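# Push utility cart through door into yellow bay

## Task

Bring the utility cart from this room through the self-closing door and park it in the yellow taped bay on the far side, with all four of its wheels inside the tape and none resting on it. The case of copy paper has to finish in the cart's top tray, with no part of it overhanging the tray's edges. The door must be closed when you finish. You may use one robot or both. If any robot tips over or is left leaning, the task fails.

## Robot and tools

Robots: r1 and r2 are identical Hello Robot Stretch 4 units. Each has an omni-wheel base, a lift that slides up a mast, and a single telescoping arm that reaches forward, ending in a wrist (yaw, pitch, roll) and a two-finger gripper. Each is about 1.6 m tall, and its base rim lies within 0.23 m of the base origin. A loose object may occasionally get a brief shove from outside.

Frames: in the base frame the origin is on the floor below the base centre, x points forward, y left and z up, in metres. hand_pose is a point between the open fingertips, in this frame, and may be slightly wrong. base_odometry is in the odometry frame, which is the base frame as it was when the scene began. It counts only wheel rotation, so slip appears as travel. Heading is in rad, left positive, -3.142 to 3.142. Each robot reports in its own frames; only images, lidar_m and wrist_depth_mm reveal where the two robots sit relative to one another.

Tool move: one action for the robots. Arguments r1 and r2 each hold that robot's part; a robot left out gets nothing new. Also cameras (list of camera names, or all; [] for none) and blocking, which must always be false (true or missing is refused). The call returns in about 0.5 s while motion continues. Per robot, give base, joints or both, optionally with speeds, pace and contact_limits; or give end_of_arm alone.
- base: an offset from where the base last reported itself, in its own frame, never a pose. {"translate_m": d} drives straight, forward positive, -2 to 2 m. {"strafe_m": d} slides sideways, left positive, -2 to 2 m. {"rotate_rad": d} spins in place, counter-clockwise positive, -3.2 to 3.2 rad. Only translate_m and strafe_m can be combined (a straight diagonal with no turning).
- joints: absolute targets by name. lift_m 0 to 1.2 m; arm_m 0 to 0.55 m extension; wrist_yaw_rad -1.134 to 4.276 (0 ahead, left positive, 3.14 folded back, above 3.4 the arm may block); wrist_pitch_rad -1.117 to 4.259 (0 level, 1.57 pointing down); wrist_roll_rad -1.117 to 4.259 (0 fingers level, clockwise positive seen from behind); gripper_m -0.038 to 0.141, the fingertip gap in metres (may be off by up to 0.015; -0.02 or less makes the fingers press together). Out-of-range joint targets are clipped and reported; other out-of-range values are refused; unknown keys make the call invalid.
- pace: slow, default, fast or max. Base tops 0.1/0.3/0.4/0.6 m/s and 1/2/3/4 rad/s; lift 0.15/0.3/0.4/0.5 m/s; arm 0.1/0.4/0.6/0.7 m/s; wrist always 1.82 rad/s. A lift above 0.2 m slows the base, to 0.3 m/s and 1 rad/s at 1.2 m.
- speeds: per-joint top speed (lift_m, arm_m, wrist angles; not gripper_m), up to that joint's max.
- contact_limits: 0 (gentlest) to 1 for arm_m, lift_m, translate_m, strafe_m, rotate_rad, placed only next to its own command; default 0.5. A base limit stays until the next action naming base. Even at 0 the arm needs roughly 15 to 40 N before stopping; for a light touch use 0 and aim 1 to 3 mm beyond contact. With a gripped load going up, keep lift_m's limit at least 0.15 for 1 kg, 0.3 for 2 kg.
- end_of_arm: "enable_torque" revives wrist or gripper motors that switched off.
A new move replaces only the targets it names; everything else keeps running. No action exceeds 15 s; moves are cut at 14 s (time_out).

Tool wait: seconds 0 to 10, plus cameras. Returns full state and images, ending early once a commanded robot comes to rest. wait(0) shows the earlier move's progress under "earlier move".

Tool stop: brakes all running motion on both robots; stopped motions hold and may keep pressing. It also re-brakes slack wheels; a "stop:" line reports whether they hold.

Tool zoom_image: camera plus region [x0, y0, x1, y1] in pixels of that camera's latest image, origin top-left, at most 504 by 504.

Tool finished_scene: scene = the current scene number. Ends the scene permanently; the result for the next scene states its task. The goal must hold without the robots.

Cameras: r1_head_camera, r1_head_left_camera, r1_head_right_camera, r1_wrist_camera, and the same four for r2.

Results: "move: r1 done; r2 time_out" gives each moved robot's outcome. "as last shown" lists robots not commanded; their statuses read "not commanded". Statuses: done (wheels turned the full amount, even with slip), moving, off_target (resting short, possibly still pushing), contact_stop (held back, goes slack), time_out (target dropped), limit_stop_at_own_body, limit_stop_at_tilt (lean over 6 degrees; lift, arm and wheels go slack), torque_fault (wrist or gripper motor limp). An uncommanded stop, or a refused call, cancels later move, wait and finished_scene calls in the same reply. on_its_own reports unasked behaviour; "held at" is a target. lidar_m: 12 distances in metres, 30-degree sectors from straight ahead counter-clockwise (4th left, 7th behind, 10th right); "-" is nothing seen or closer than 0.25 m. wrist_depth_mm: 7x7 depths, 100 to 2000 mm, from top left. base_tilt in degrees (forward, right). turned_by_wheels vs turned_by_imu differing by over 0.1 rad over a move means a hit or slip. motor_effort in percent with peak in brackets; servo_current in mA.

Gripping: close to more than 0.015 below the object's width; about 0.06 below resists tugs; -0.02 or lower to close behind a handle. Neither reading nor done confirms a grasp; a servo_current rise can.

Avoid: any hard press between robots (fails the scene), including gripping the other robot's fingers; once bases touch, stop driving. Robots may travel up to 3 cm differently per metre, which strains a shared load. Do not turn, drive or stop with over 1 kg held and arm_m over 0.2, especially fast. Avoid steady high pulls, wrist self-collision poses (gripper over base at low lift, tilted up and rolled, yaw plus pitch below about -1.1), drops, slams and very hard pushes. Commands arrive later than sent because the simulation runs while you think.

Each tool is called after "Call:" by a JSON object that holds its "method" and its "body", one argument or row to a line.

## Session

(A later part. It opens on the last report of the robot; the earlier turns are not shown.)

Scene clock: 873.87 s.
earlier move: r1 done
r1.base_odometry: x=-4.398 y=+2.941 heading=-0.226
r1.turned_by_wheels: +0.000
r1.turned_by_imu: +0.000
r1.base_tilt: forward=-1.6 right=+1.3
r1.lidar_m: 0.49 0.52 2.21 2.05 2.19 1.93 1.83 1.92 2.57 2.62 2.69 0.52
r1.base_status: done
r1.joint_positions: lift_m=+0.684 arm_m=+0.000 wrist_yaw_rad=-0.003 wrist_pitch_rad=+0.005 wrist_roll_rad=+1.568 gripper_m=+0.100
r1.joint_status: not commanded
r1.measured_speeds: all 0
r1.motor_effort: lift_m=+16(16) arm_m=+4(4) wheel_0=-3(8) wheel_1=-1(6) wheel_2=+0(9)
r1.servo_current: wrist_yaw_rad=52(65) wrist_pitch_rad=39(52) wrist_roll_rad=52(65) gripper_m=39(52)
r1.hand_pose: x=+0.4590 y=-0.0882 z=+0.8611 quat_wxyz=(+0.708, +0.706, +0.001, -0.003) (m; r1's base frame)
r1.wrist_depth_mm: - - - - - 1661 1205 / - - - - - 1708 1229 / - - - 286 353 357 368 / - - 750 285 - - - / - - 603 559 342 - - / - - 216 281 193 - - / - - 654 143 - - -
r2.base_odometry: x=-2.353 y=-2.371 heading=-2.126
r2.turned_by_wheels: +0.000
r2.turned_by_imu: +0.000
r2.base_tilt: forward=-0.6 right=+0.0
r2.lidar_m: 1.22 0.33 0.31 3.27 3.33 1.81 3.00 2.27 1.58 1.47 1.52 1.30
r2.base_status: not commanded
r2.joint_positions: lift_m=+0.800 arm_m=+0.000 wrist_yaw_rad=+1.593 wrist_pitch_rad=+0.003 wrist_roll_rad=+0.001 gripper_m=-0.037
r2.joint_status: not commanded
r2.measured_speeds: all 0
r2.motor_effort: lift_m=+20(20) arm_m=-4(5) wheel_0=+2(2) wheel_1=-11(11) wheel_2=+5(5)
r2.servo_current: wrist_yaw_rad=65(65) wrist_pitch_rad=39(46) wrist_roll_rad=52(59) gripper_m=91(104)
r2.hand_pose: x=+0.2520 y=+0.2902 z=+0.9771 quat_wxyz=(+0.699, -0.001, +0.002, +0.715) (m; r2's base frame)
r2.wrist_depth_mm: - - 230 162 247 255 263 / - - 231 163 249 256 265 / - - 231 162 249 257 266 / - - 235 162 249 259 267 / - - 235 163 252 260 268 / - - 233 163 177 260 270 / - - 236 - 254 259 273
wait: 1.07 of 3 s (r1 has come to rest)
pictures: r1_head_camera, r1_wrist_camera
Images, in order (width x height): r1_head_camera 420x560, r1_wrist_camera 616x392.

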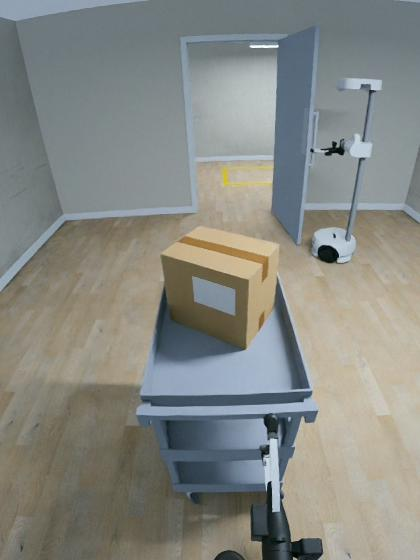

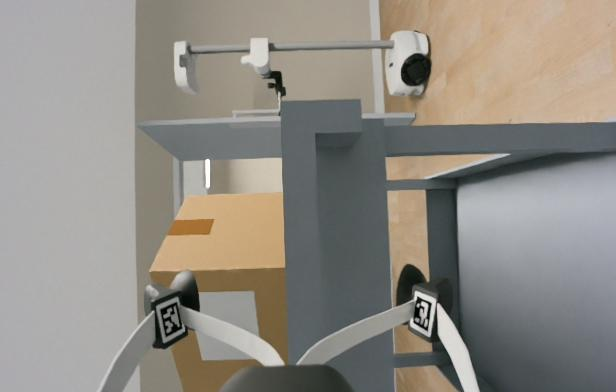

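Call:
{"method": "move", "body": {
  "blocking": false,
  "cameras": [],
  "r1": {"base":{"strafe_m":0.085}}
}}

Call:
{"method": "wait", "body": {
  "seconds": 3,
  "cameras": []
}}

Call:
{"method": "move", "body": {
  "blocking": false,
  "cameras": [],
  "r1": {"base":{"translate_m":0.125},"pace":"slow","contact_limits":{"translate_m":0.2}}
}}

Call:
{"method": "wait", "body": {
  "seconds": 3,
  "cameras": []
}}

Call:
{"method": "move", "body": {
  "blocking": false,
  "cameras": [],
  "r1": {"joints":{"gripper_m":-0.038}}
}}

Call:
{"method": "wait", "body": {
  "seconds": 3,
  "cameras": []
}}

Call:
{"method": "move", "body": {
  "blocking": false,
  "cameras": [],
  "r1": {"base":{"translate_m":0.3},"pace":"slow"}
}}

Call:
{"method": "wait", "body": {
  "seconds": 10,
  "cameras": ["r1_head_camera","r1_wrist_camera"]
}}

Scene clock: 884.37 s.
move: r1 moving
r1.base_odometry: x=-4.390 y=+2.977 heading=-0.226
r1.turned_by_wheels: +0.000
r1.turned_by_imu: +0.000
r1.base_tilt: forward=-1.6 right=+1.3
r1.lidar_m: 0.49 0.52 2.17 2.00 2.17 1.93 1.84 1.91 2.58 2.65 2.74 0.52
r1.base_status: strafe_m moving
r1.joint_positions: lift_m=+0.684 arm_m=+0.000 wrist_yaw_rad=-0.003 wrist_pitch_rad=+0.005 wrist_roll_rad=+1.568 gripper_m=+0.100
r1.joint_status: not commanded
r1.measured_speeds: translate_m=+0.000 strafe_m=+0.139 rotate_rad=+0.000 lift_m=+0.000 arm_m=+0.000 wrist_yaw_rad=+0.000 wrist_pitch_rad=+0.000 wrist_roll_rad=+0.000
r1.motor_effort: lift_m=+16(16) arm_m=+4(4) wheel_0=-8(13) wheel_1=+10(10) wheel_2=+0(1)
r1.servo_current: wrist_yaw_rad=59(72) wrist_pitch_rad=52(52) wrist_roll_rad=26(65) gripper_m=46(46)
r1.hand_pose: x=+0.4590 y=-0.0882 z=+0.8611 quat_wxyz=(+0.708, +0.706, +0.001, -0.003) (m; r1's base frame)
r1.wrist_depth_mm: - - - - - 1661 1229 / - - - 289 355 1499 1160 / - - - - 359 1661 - / - - 683 283 345 - - / - - 569 564 340 - - / - - 591 279 193 - - / - - 668 144 - 137 -
r2: as last shown
r2.base_tilt: forward=-0.7 right=+0.0
r2.lidar_m: 1.20 0.33 0.35 3.27 3.34 1.78 - 2.29 1.59 1.48 1.51 1.28
r2.motor_effort: lift_m=+20(20) arm_m=-4(4) wheel_0=+1(2) wheel_1=-11(12) wheel_2=+4(5)
r2.servo_current: wrist_yaw_rad=52(65) wrist_pitch_rad=46(46) wrist_roll_rad=39(52) gripper_m=104(104)
r2.wrist_depth_mm: - - 231 162 247 256 263 / - - 231 163 248 256 265 / - - 233 162 250 257 265 / - - 235 163 249 258 267 / - - 236 163 251 260 268 / - - 233 164 176 260 270 / - - 236 - 256 259 272
pictures: none
No camera images: "cameras" was empty.

Scene clock: 885.23 s.
earlier move: r1 done
r1.base_odometry: x=-4.379 y=+3.024 heading=-0.226
r1.turned_by_wheels: +0.000
r1.turned_by_imu: +0.000
r1.base_tilt: forward=-1.6 right=+1.3
r1.lidar_m: 0.47 0.55 2.10 1.98 2.06 1.93 1.84 1.90 2.59 2.70 2.78 0.53
r1.base_status: done
r1.joint_positions: lift_m=+0.684 arm_m=+0.000 wrist_yaw_rad=-0.003 wrist_pitch_rad=+0.005 wrist_roll_rad=+1.568 gripper_m=+0.100
r1.joint_status: not commanded
r1.measured_speeds: all 0
r1.motor_effort: lift_m=+16(16) arm_m=+3(4) wheel_0=-1(13) wheel_1=+1(11) wheel_2=+0(2)
r1.servo_current: wrist_yaw_rad=59(72) wrist_pitch_rad=46(52) wrist_roll_rad=52(65) gripper_m=46(46)
r1.hand_pose: x=+0.4590 y=-0.0882 z=+0.8611 quat_wxyz=(+0.708, +0.706, +0.001, -0.003) (m; r1's base frame)
r1.wrist_depth_mm: - - - 291 351 355 355 / - - - - - 1708 - / - - - 282 - - - / - - 574 279 343 - - / - - 597 585 336 - - / - - 215 277 193 - - / - - - 144 - 1808 -
r2.base_odometry: x=-2.353 y=-2.371 heading=-2.126
r2.turned_by_wheels: +0.000
r2.turned_by_imu: +0.000
r2.base_tilt: forward=-0.6 right=+0.0
r2.lidar_m: 1.20 0.32 0.33 3.26 3.35 1.82 - 2.31 1.61 1.47 1.52 1.30
r2.base_status: not commanded
r2.joint_positions: lift_m=+0.800 arm_m=+0.000 wrist_yaw_rad=+1.593 wrist_pitch_rad=+0.003 wrist_roll_rad=+0.001 gripper_m=-0.037
r2.joint_status: not commanded
r2.measured_speeds: all 0
r2.motor_effort: lift_m=+20(20) arm_m=-4(5) wheel_0=+2(2) wheel_1=-11(12) wheel_2=+4(5)
r2.servo_current: wrist_yaw_rad=59(65) wrist_pitch_rad=39(52) wrist_roll_rad=46(65) gripper_m=98(104)
r2.hand_pose: x=+0.2520 y=+0.2902 z=+0.9771 quat_wxyz=(+0.699, -0.001, +0.002, +0.715) (m; r2's base frame)
r2.wrist_depth_mm: - - 231 163 246 255 263 / - - 231 163 247 255 264 / - - 233 162 250 257 266 / - - 234 162 250 259 268 / - - 236 163 251 262 270 / - - 233 164 176 262 271 / - - 235 - 256 260 272
wait: 0.87 of 3 s (r1 has come to rest)
pictures: none
No camera images: "cameras" was empty.

Scene clock: 885.73 s.
move: r1 moving
r1.base_odometry: x=-4.367 y=+3.021 heading=-0.226
r1.turned_by_wheels: +0.000
r1.turned_by_imu: +0.000
r1.base_tilt: forward=-1.6 right=+1.3
r1.lidar_m: 0.48 0.50 2.14 1.98 2.12 1.94 1.84 1.91 2.62 2.71 2.81 0.50
r1.base_status: translate_m moving
r1.joint_positions: lift_m=+0.684 arm_m=+0.000 wrist_yaw_rad=-0.003 wrist_pitch_rad=+0.005 wrist_roll_rad=+1.568 gripper_m=+0.100
r1.joint_status: not commanded
r1.measured_speeds: translate_m=+0.050 strafe_m=+0.000 rotate_rad=+0.000 lift_m=+0.000 arm_m=+0.000 wrist_yaw_rad=+0.000 wrist_pitch_rad=+0.000 wrist_roll_rad=+0.000
r1.motor_effort: lift_m=+16(16) arm_m=+3(4) wheel_0=+8(8) wheel_1=+3(6) wheel_2=-6(7)
r1.servo_current: wrist_yaw_rad=59(59) wrist_pitch_rad=46(52) wrist_roll_rad=39(65) gripper_m=46(46)
r1.contact_limits: translate_m 0.2
r1.hand_pose: x=+0.4590 y=-0.0882 z=+0.8611 quat_wxyz=(+0.708, +0.706, +0.001, -0.003) (m; r1's base frame)
r1.wrist_depth_mm: - - - 274 343 347 349 / - - - - - 1921 - / - - - 271 330 - - / - - 559 268 329 - - / - - 580 569 329 - - / - - 215 267 193 - - / - - - 144 - 1808 -
r2: as last shown
r2.base_tilt: forward=-0.7 right=+0.0
r2.lidar_m: 1.19 0.33 0.34 3.27 3.37 1.81 - 2.30 1.59 1.45 1.53 1.30
r2.motor_effort: lift_m=+20(20) arm_m=-4(4) wheel_0=+1(2) wheel_1=-11(11) wheel_2=+4(4)
r2.servo_current: wrist_yaw_rad=52(65) wrist_pitch_rad=39(46) wrist_roll_rad=59(59) gripper_m=98(98)
r2.wrist_depth_mm: - - 230 162 246 255 263 / - - 231 163 248 256 265 / - - 234 162 250 258 266 / - - 234 162 250 259 267 / - - 236 163 252 262 268 / - - 234 164 176 260 270 / - - 236 - 256 260 272
pictures: none
No camera images: "cameras" was empty.

Scene clock: 887.77 s.
earlier move: r1 done
r1.base_odometry: x=-4.258 y=+2.996 heading=-0.226
r1.turned_by_wheels: +0.000
r1.turned_by_imu: +0.000
r1.base_tilt: forward=-1.6 right=+1.3
r1.lidar_m: 0.39 0.41 2.13 1.98 2.04 2.06 1.94 2.06 2.75 2.70 2.81 0.44
r1.base_status: done
r1.joint_positions: lift_m=+0.684 arm_m=+0.000 wrist_yaw_rad=-0.003 wrist_pitch_rad=+0.005 wrist_roll_rad=+1.568 gripper_m=+0.100
r1.joint_status: not commanded
r1.measured_speeds: all 0
r1.motor_effort: lift_m=+16(16) arm_m=+3(4) wheel_0=+2(8) wheel_1=+2(6) wheel_2=-3(7)
r1.servo_current: wrist_yaw_rad=39(65) wrist_pitch_rad=39(52) wrist_roll_rad=46(65) gripper_m=39(52)
r1.contact_limits: translate_m 0.2
r1.hand_pose: x=+0.4590 y=-0.0882 z=+0.8611 quat_wxyz=(+0.708, +0.706, +0.001, -0.003) (m; r1's base frame)
r1.wrist_depth_mm: - - - 252 253 274 1098 / - - - 250 250 1661 - / - - - 250 249 854 - / - - 508 246 248 - - / - 500 484 244 246 - - / - - 504 185 198 - - / - - 580 144 242 - -
r2.base_odometry: x=-2.353 y=-2.371 heading=-2.126
r2.turned_by_wheels: +0.000
r2.turned_by_imu: +0.000
r2.base_tilt: forward=-0.6 right=+0.1
r2.lidar_m: 1.21 0.33 0.35 3.25 3.32 1.77 - 2.27 1.56 1.47 1.52 1.31
r2.base_status: not commanded
r2.joint_positions: lift_m=+0.800 arm_m=+0.000 wrist_yaw_rad=+1.593 wrist_pitch_rad=+0.003 wrist_roll_rad=+0.001 gripper_m=-0.037
r2.joint_status: not commanded
r2.measured_speeds: all 0
r2.motor_effort: lift_m=+20(20) arm_m=-4(5) wheel_0=+2(2) wheel_1=-11(12) wheel_2=+4(5)
r2.servo_current: wrist_yaw_rad=52(72) wrist_pitch_rad=39(52) wrist_roll_rad=52(59) gripper_m=98(104)
r2.hand_pose: x=+0.2520 y=+0.2902 z=+0.9771 quat_wxyz=(+0.699, -0.001, +0.002, +0.715) (m; r2's base frame)
r2.wrist_depth_mm: - - 231 162 247 255 264 / - - 231 163 249 255 265 / - - 233 162 251 257 265 / - - 235 162 249 259 268 / - - 236 163 251 259 268 / - - 233 164 176 260 271 / - - 236 - 255 260 272
wait: 2.03 of 3 s (r1 has come to rest)
pictures: none
No camera images: "cameras" was empty.

Scene clock: 888.27 s.
move: r1 moving
r1.base_odometry: x=-4.258 y=+2.996 heading=-0.226
r1.turned_by_wheels: +0.000
r1.turned_by_imu: +0.000
r1.base_tilt: forward=-1.6 right=+1.3
r1.lidar_m: 0.39 0.42 2.13 1.99 2.07 2.07 1.96 2.07 2.73 2.70 2.77 0.44
r1.base_status: not commanded
r1.joint_positions: lift_m=+0.684 arm_m=+0.000 wrist_yaw_rad=-0.003 wrist_pitch_rad=+0.005 wrist_roll_rad=+1.568 gripper_m=+0.084
r1.joint_status: gripper_m moving
r1.measured_speeds: all 0
r1.motor_effort: lift_m=+16(16) arm_m=+3(4) wheel_0=+2(3) wheel_1=+2(2) wheel_2=-3(3)
r1.servo_current: wrist_yaw_rad=59(65) wrist_pitch_rad=46(46) wrist_roll_rad=46(65) gripper_m=98(98)
r1.contact_limits: translate_m 0.2
r1.hand_pose: x=+0.4590 y=-0.0882 z=+0.8611 quat_wxyz=(+0.708, +0.706, +0.001, -0.003) (m; r1's base frame)
r1.wrist_depth_mm: - - - 252 254 273 1098 / - - - 250 251 1756 - / - - - 248 249 842 - / - - 504 246 247 - - / - 504 488 244 246 - - / - - 214 184 198 - - / - - 585 139 242 - -
r2: as last shown
r2.base_tilt: forward=-0.7 right=+0.0
r2.lidar_m: 1.21 0.34 0.33 3.28 3.36 1.78 - 2.29 1.57 1.46 1.53 1.28
r2.motor_effort: lift_m=+20(20) arm_m=-4(4) wheel_0=+1(2) wheel_1=-11(11) wheel_2=+4(5)
r2.servo_current: wrist_yaw_rad=52(65) wrist_pitch_rad=39(46) wrist_roll_rad=52(52) gripper_m=98(104)
r2.wrist_depth_mm: - - 230 162 247 255 263 / - - 232 163 249 256 264 / - - 233 163 250 257 267 / - - 234 161 249 259 266 / - - 236 163 252 260 268 / - - 233 164 177 260 271 / - - 236 - 255 259 272
pictures: none
No camera images: "cameras" was empty.

Scene clock: 889.83 s.
earlier move: r1 done
r1.base_odometry: x=-4.258 y=+2.996 heading=-0.226
r1.turned_by_wheels: +0.000
r1.turned_by_imu: +0.000
r1.base_tilt: forward=-1.6 right=+1.3
r1.lidar_m: 0.39 0.40 2.11 1.98 2.08 2.04 1.96 2.07 2.77 2.71 2.78 0.42
r1.base_status: not commanded
r1.joint_positions: lift_m=+0.684 arm_m=+0.000 wrist_yaw_rad=-0.003 wrist_pitch_rad=+0.005 wrist_roll_rad=+1.568 gripper_m=-0.037
r1.joint_status: all done
r1.measured_speeds: all 0
r1.motor_effort: lift_m=+16(16) arm_m=-4(4) wheel_0=+1(3) wheel_1=+1(2) wheel_2=-2(3)
r1.servo_current: wrist_yaw_rad=65(65) wrist_pitch_rad=39(52) wrist_roll_rad=39(72) gripper_m=78(202)
r1.contact_limits: translate_m 0.2
r1.hand_pose: x=+0.4590 y=-0.0882 z=+0.8611 quat_wxyz=(+0.708, +0.706, +0.001, -0.003) (m; r1's base frame)
r1.wrist_depth_mm: - - - 237 238 1499 1160 / - - - - 236 1661 - / - - 634 175 235 - - / - 504 473 175 236 - - / - 484 480 174 234 - - / - - 203 190 182 - - / - 156 585 154 232 136 -
r2.base_odometry: x=-2.353 y=-2.371 heading=-2.126
r2.turned_by_wheels: +0.000
r2.turned_by_imu: +0.000
r2.base_tilt: forward=-0.6 right=+0.0
r2.lidar_m: 1.20 0.34 0.32 3.27 3.35 1.81 - 2.32 1.58 1.47 1.50 1.28
r2.base_status: not commanded
r2.joint_positions: lift_m=+0.800 arm_m=+0.000 wrist_yaw_rad=+1.593 wrist_pitch_rad=+0.003 wrist_roll_rad=+0.001 gripper_m=-0.037
r2.joint_status: not commanded
r2.measured_speeds: all 0
r2.motor_effort: lift_m=+20(20) arm_m=-4(5) wheel_0=+2(2) wheel_1=-11(12) wheel_2=+4(5)
r2.servo_current: wrist_yaw_rad=59(72) wrist_pitch_rad=39(46) wrist_roll_rad=46(65) gripper_m=104(104)
r2.hand_pose: x=+0.2520 y=+0.2902 z=+0.9771 quat_wxyz=(+0.699, -0.001, +0.002, +0.715) (m; r2's base frame)
r2.wrist_depth_mm: - - 231 162 247 255 264 / - - 232 163 248 256 266 / - - 233 162 249 257 265 / - - 235 163 250 259 267 / - - 236 163 252 260 268 / - - 233 164 177 260 270 / - - 236 - 256 260 273
wait: 1.57 of 3 s (r1 has come to rest)
pictures: none
No camera images: "cameras" was empty.

Scene clock: 890.33 s.
move: r1 moving
r1.base_odometry: x=-4.246 y=+2.993 heading=-0.226
r1.turned_by_wheels: +0.000
r1.turned_by_imu: +0.000
r1.base_tilt: forward=-1.6 right=+1.3
r1.lidar_m: 0.38 0.40 2.13 1.97 2.09 2.06 1.98 2.09 2.76 2.71 2.79 0.44
r1.base_status: translate_m moving
r1.joint_positions: lift_m=+0.684 arm_m=+0.000 wrist_yaw_rad=-0.003 wrist_pitch_rad=+0.005 wrist_roll_rad=+1.568 gripper_m=-0.037
r1.joint_status: not commanded
r1.measured_speeds: translate_m=+0.044 strafe_m=+0.002 rotate_rad=-0.004 lift_m=+0.000 arm_m=+0.000 wrist_yaw_rad=+0.000 wrist_pitch_rad=+0.000 wrist_roll_rad=+0.000
r1.motor_effort: lift_m=+16(16) arm_m=+0(4) wheel_0=+7(7) wheel_1=+8(8) wheel_2=-8(8)
r1.servo_current: wrist_yaw_rad=33(65) wrist_pitch_rad=46(46) wrist_roll_rad=46(52) gripper_m=65(78)
r1.hand_pose: x=+0.4590 y=-0.0882 z=+0.8611 quat_wxyz=(+0.708, +0.706, +0.001, -0.003) (m; r1's base frame)
r1.wrist_depth_mm: - - - 232 234 1576 1182 / - - - 233 231 1661 - / - - - 230 230 - - / - 508 480 167 229 - - / - 473 466 167 229 - - / - - 492 166 183 - - / - - 554 140 226 - -
r2: as last shown
r2.base_tilt: forward=-0.7 right=+0.1
r2.lidar_m: 1.21 0.32 0.34 3.26 3.32 1.82 - 2.29 1.54 1.47 1.51 1.29
r2.motor_effort: lift_m=+20(20) arm_m=-4(5) wheel_0=+2(2) wheel_1=-11(12) wheel_2=+5(5)
r2.servo_current: wrist_yaw_rad=52(65) wrist_pitch_rad=39(46) wrist_roll_rad=52(52) gripper_m=98(104)
r2.wrist_depth_mm: - - 231 162 246 255 264 / - - 231 163 248 256 264 / - - 233 162 248 256 265 / - - 234 162 250 258 266 / - - 236 163 252 259 268 / - - 234 164 176 262 271 / - - 236 - 256 260 272
pictures: none
No camera images: "cameras" was empty.

Scene clock: 894.10 s.
earlier move: r1 done
r1.base_odometry: x=-3.965 y=+2.929 heading=-0.226
r1.turned_by_wheels: +0.000
r1.turned_by_imu: +0.001
r1.base_tilt: forward=-1.6 right=+1.2
r1.lidar_m: 0.36 0.38 2.11 2.00 2.08 2.38 2.27 2.36 2.82 2.69 2.78 0.45
r1.base_status: done
r1.joint_positions: lift_m=+0.684 arm_m=+0.000 wrist_yaw_rad=+0.001 wrist_pitch_rad=+0.006 wrist_roll_rad=+1.568 gripper_m=-0.037
r1.joint_status: not commanded
r1.measured_speeds: all 0
r1.motor_effort: lift_m=+16(16) arm_m=+4(4) wheel_0=+4(10) wheel_1=+4(8) wheel_2=-3(10)
r1.servo_current: wrist_yaw_rad=46(72) wrist_pitch_rad=46(59) wrist_roll_rad=46(65) gripper_m=59(78)
r1.hand_pose: x=+0.4593 y=-0.0871 z=+0.8607 quat_wxyz=(+0.708, +0.706, +0.002, -0.002) (m; r1's base frame)
r1.wrist_depth_mm: - - - 245 248 268 270 / - - - 241 243 1661 1205 / - - - 238 239 1863 - / - - 525 233 236 - - / - 462 462 172 232 - - / - 504 210 174 182 - - / - 549 530 126 224 - -
r2.base_odometry: x=-2.353 y=-2.371 heading=-2.126
r2.turned_by_wheels: +0.000
r2.turned_by_imu: +0.001
r2.base_tilt: forward=-0.7 right=+0.0
r2.lidar_m: 1.20 0.34 0.33 3.27 3.32 1.59 - 2.29 1.58 1.47 1.53 1.28
r2.base_status: not commanded
r2.joint_positions: lift_m=+0.800 arm_m=+0.000 wrist_yaw_rad=+1.593 wrist_pitch_rad=+0.003 wrist_roll_rad=+0.001 gripper_m=-0.037
r2.joint_status: not commanded
r2.measured_speeds: all 0
r2.motor_effort: lift_m=+20(20) arm_m=-4(5) wheel_0=+1(2) wheel_1=-11(12) wheel_2=+4(5)
r2.servo_current: wrist_yaw_rad=59(72) wrist_pitch_rad=39(46) wrist_roll_rad=33(59) gripper_m=98(104)
r2.hand_pose: x=+0.2520 y=+0.2902 z=+0.9771 quat_wxyz=(+0.699, -0.001, +0.002, +0.715) (m; r2's base frame)
r2.wrist_depth_mm: - - 230 162 247 255 263 / - - 232 163 247 257 265 / - - 234 162 250 258 265 / - - 234 162 251 258 267 / - - 235 163 252 259 268 / - - 233 164 177 262 272 / - - 236 - 256 259 273
wait: 3.77 of 10 s (r1 has come to rest)
pictures: r1_head_camera, r1_wrist_camera
Images, in order (width x height): r1_head_camera 420x560, r1_wrist_camera 616x392.

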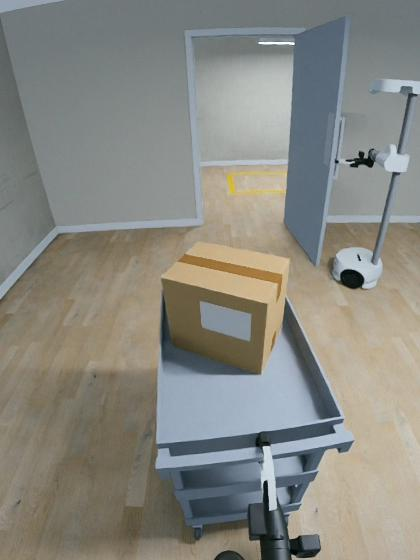

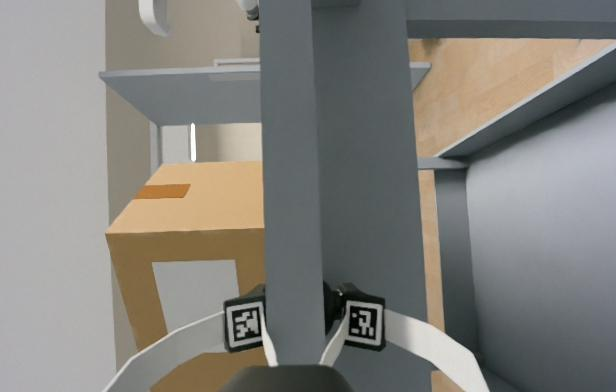

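Call:
{"method": "move", "body": {
  "blocking": false,
  "r1": {"base":{"strafe_m":0.16},"pace":"slow"},
  "cameras": []
}}

Call:
{"method": "wait", "body": {
  "seconds": 3,
  "cameras": ["r1_head_camera","r1_wrist_camera"]
}}

Scene clock: 921.77 s.
move: r1 moving
r1.base_odometry: x=-3.962 y=+2.943 heading=-0.226
r1.turned_by_wheels: +0.000
r1.turned_by_imu: +0.000
r1.base_tilt: forward=-1.6 right=+1.3
r1.lidar_m: 0.36 0.38 2.12 2.00 2.05 2.36 2.26 2.36 2.84 2.68 2.80 0.44
r1.base_status: strafe_m moving
r1.joint_positions: lift_m=+0.684 arm_m=+0.000 wrist_yaw_rad=+0.001 wrist_pitch_rad=+0.006 wrist_roll_rad=+1.568 gripper_m=-0.037
r1.joint_status: not commanded
r1.measured_speeds: translate_m=-0.001 strafe_m=+0.056 rotate_rad=+0.003 lift_m=+0.000 arm_m=+0.000 wrist_yaw_rad=+0.000 wrist_pitch_rad=+0.001 wrist_roll_rad=+0.000
r1.motor_effort: lift_m=+16(16) arm_m=+4(4) wheel_0=-7(10) wheel_1=+6(7) wheel_2=+0(2)
r1.servo_current: wrist_yaw_rad=65(65) wrist_pitch_rad=52(52) wrist_roll_rad=46(65) gripper_m=59(72)
r1.hand_pose: x=+0.4593 y=-0.0871 z=+0.8606 quat_wxyz=(+0.708, +0.706, +0.003, -0.002) (m; r1's base frame)
r1.wrist_depth_mm: - - - 252 256 266 281 / - - - 248 249 1708 1182 / - - - 241 242 1756 - / - - 559 235 237 - - / - 466 462 173 231 - - / - 492 473 176 181 - - / - 504 517 126 223 - -
r2: as last shown
r2.turned_by_imu: +0.000
r2.base_tilt: forward=-0.6 right=+0.1
r2.lidar_m: 1.18 0.32 0.33 3.26 3.35 1.60 - 2.33 1.59 1.47 1.53 1.29
r2.servo_current: wrist_yaw_rad=59(72) wrist_pitch_rad=39(46) wrist_roll_rad=52(59) gripper_m=91(104)
r2.wrist_depth_mm: - - 230 162 247 255 263 / - - 232 163 248 256 264 / - - 235 162 250 257 265 / - - 234 162 250 259 267 / - - 235 163 252 260 268 / - - 232 164 176 260 271 / - - 236 - 256 260 271
pictures: none
No camera images: "cameras" was empty.

Scene clock: 924.00 s.
earlier move: r1 done
r1.base_odometry: x=-3.930 y=+3.085 heading=-0.226
r1.turned_by_wheels: -0.001
r1.turned_by_imu: +0.000
r1.base_tilt: forward=-1.6 right=+1.2
r1.lidar_m: 0.37 0.43 1.97 1.83 1.89 2.38 2.25 2.35 3.02 2.86 2.94 0.42
r1.base_status: done
r1.joint_positions: lift_m=+0.684 arm_m=+0.000 wrist_yaw_rad=-0.002 wrist_pitch_rad=+0.006 wrist_roll_rad=+1.568 gripper_m=-0.037
r1.joint_status: not commanded
r1.measured_speeds: all 0
r1.motor_effort: lift_m=+16(16) arm_m=+4(4) wheel_0=-6(12) wheel_1=+1(8) wheel_2=-2(5)
r1.servo_current: wrist_yaw_rad=46(65) wrist_pitch_rad=46(59) wrist_roll_rad=52(72) gripper_m=59(72)
r1.hand_pose: x=+0.4591 y=-0.0881 z=+0.8606 quat_wxyz=(+0.708, +0.706, +0.001, -0.003) (m; r1's base frame)
r1.wrist_depth_mm: - - - 216 217 1708 1182 / - - - 218 220 1661 - / - - 521 220 222 - - / - 452 455 163 224 - - / - 508 496 164 228 - - / - - 206 175 180 - - / - - 182 125 232 139 -
r2.base_odometry: x=-2.353 y=-2.371 heading=-2.126
r2.turned_by_wheels: +0.000
r2.turned_by_imu: +0.000
r2.base_tilt: forward=-0.7 right=+0.0
r2.lidar_m: 1.20 0.34 0.34 3.28 3.35 1.62 - 2.32 1.56 1.47 1.54 1.27
r2.base_status: not commanded
r2.joint_positions: lift_m=+0.800 arm_m=+0.000 wrist_yaw_rad=+1.593 wrist_pitch_rad=+0.003 wrist_roll_rad=+0.001 gripper_m=-0.037
r2.joint_status: not commanded
r2.measured_speeds: all 0
r2.motor_effort: lift_m=+20(20) arm_m=-4(5) wheel_0=+2(2) wheel_1=-11(12) wheel_2=+4(5)
r2.servo_current: wrist_yaw_rad=52(72) wrist_pitch_rad=46(52) wrist_roll_rad=39(59) gripper_m=98(111)
r2.hand_pose: x=+0.2520 y=+0.2902 z=+0.9771 quat_wxyz=(+0.699, -0.001, +0.002, +0.715) (m; r2's base frame)
r2.wrist_depth_mm: - - 230 162 247 255 263 / - - 232 163 247 257 264 / - - 233 162 250 257 267 / - - 234 162 250 259 266 / - - 235 163 251 260 270 / - - 233 164 176 260 271 / - - 235 - 255 259 272
wait: 2.23 of 3 s (r1 has come to rest)
pictures: r1_head_camera, r1_wrist_camera
Images, in order (width x height): r1_head_camera 420x560, r1_wrist_camera 616x392.

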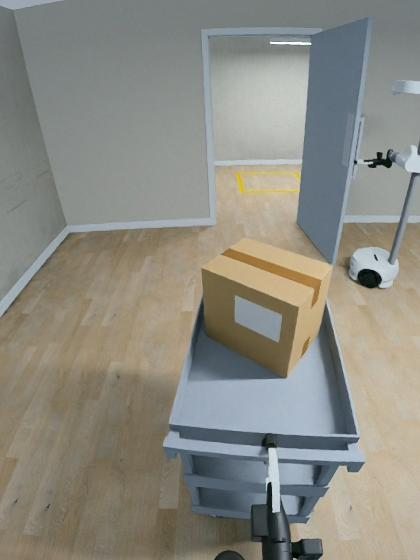

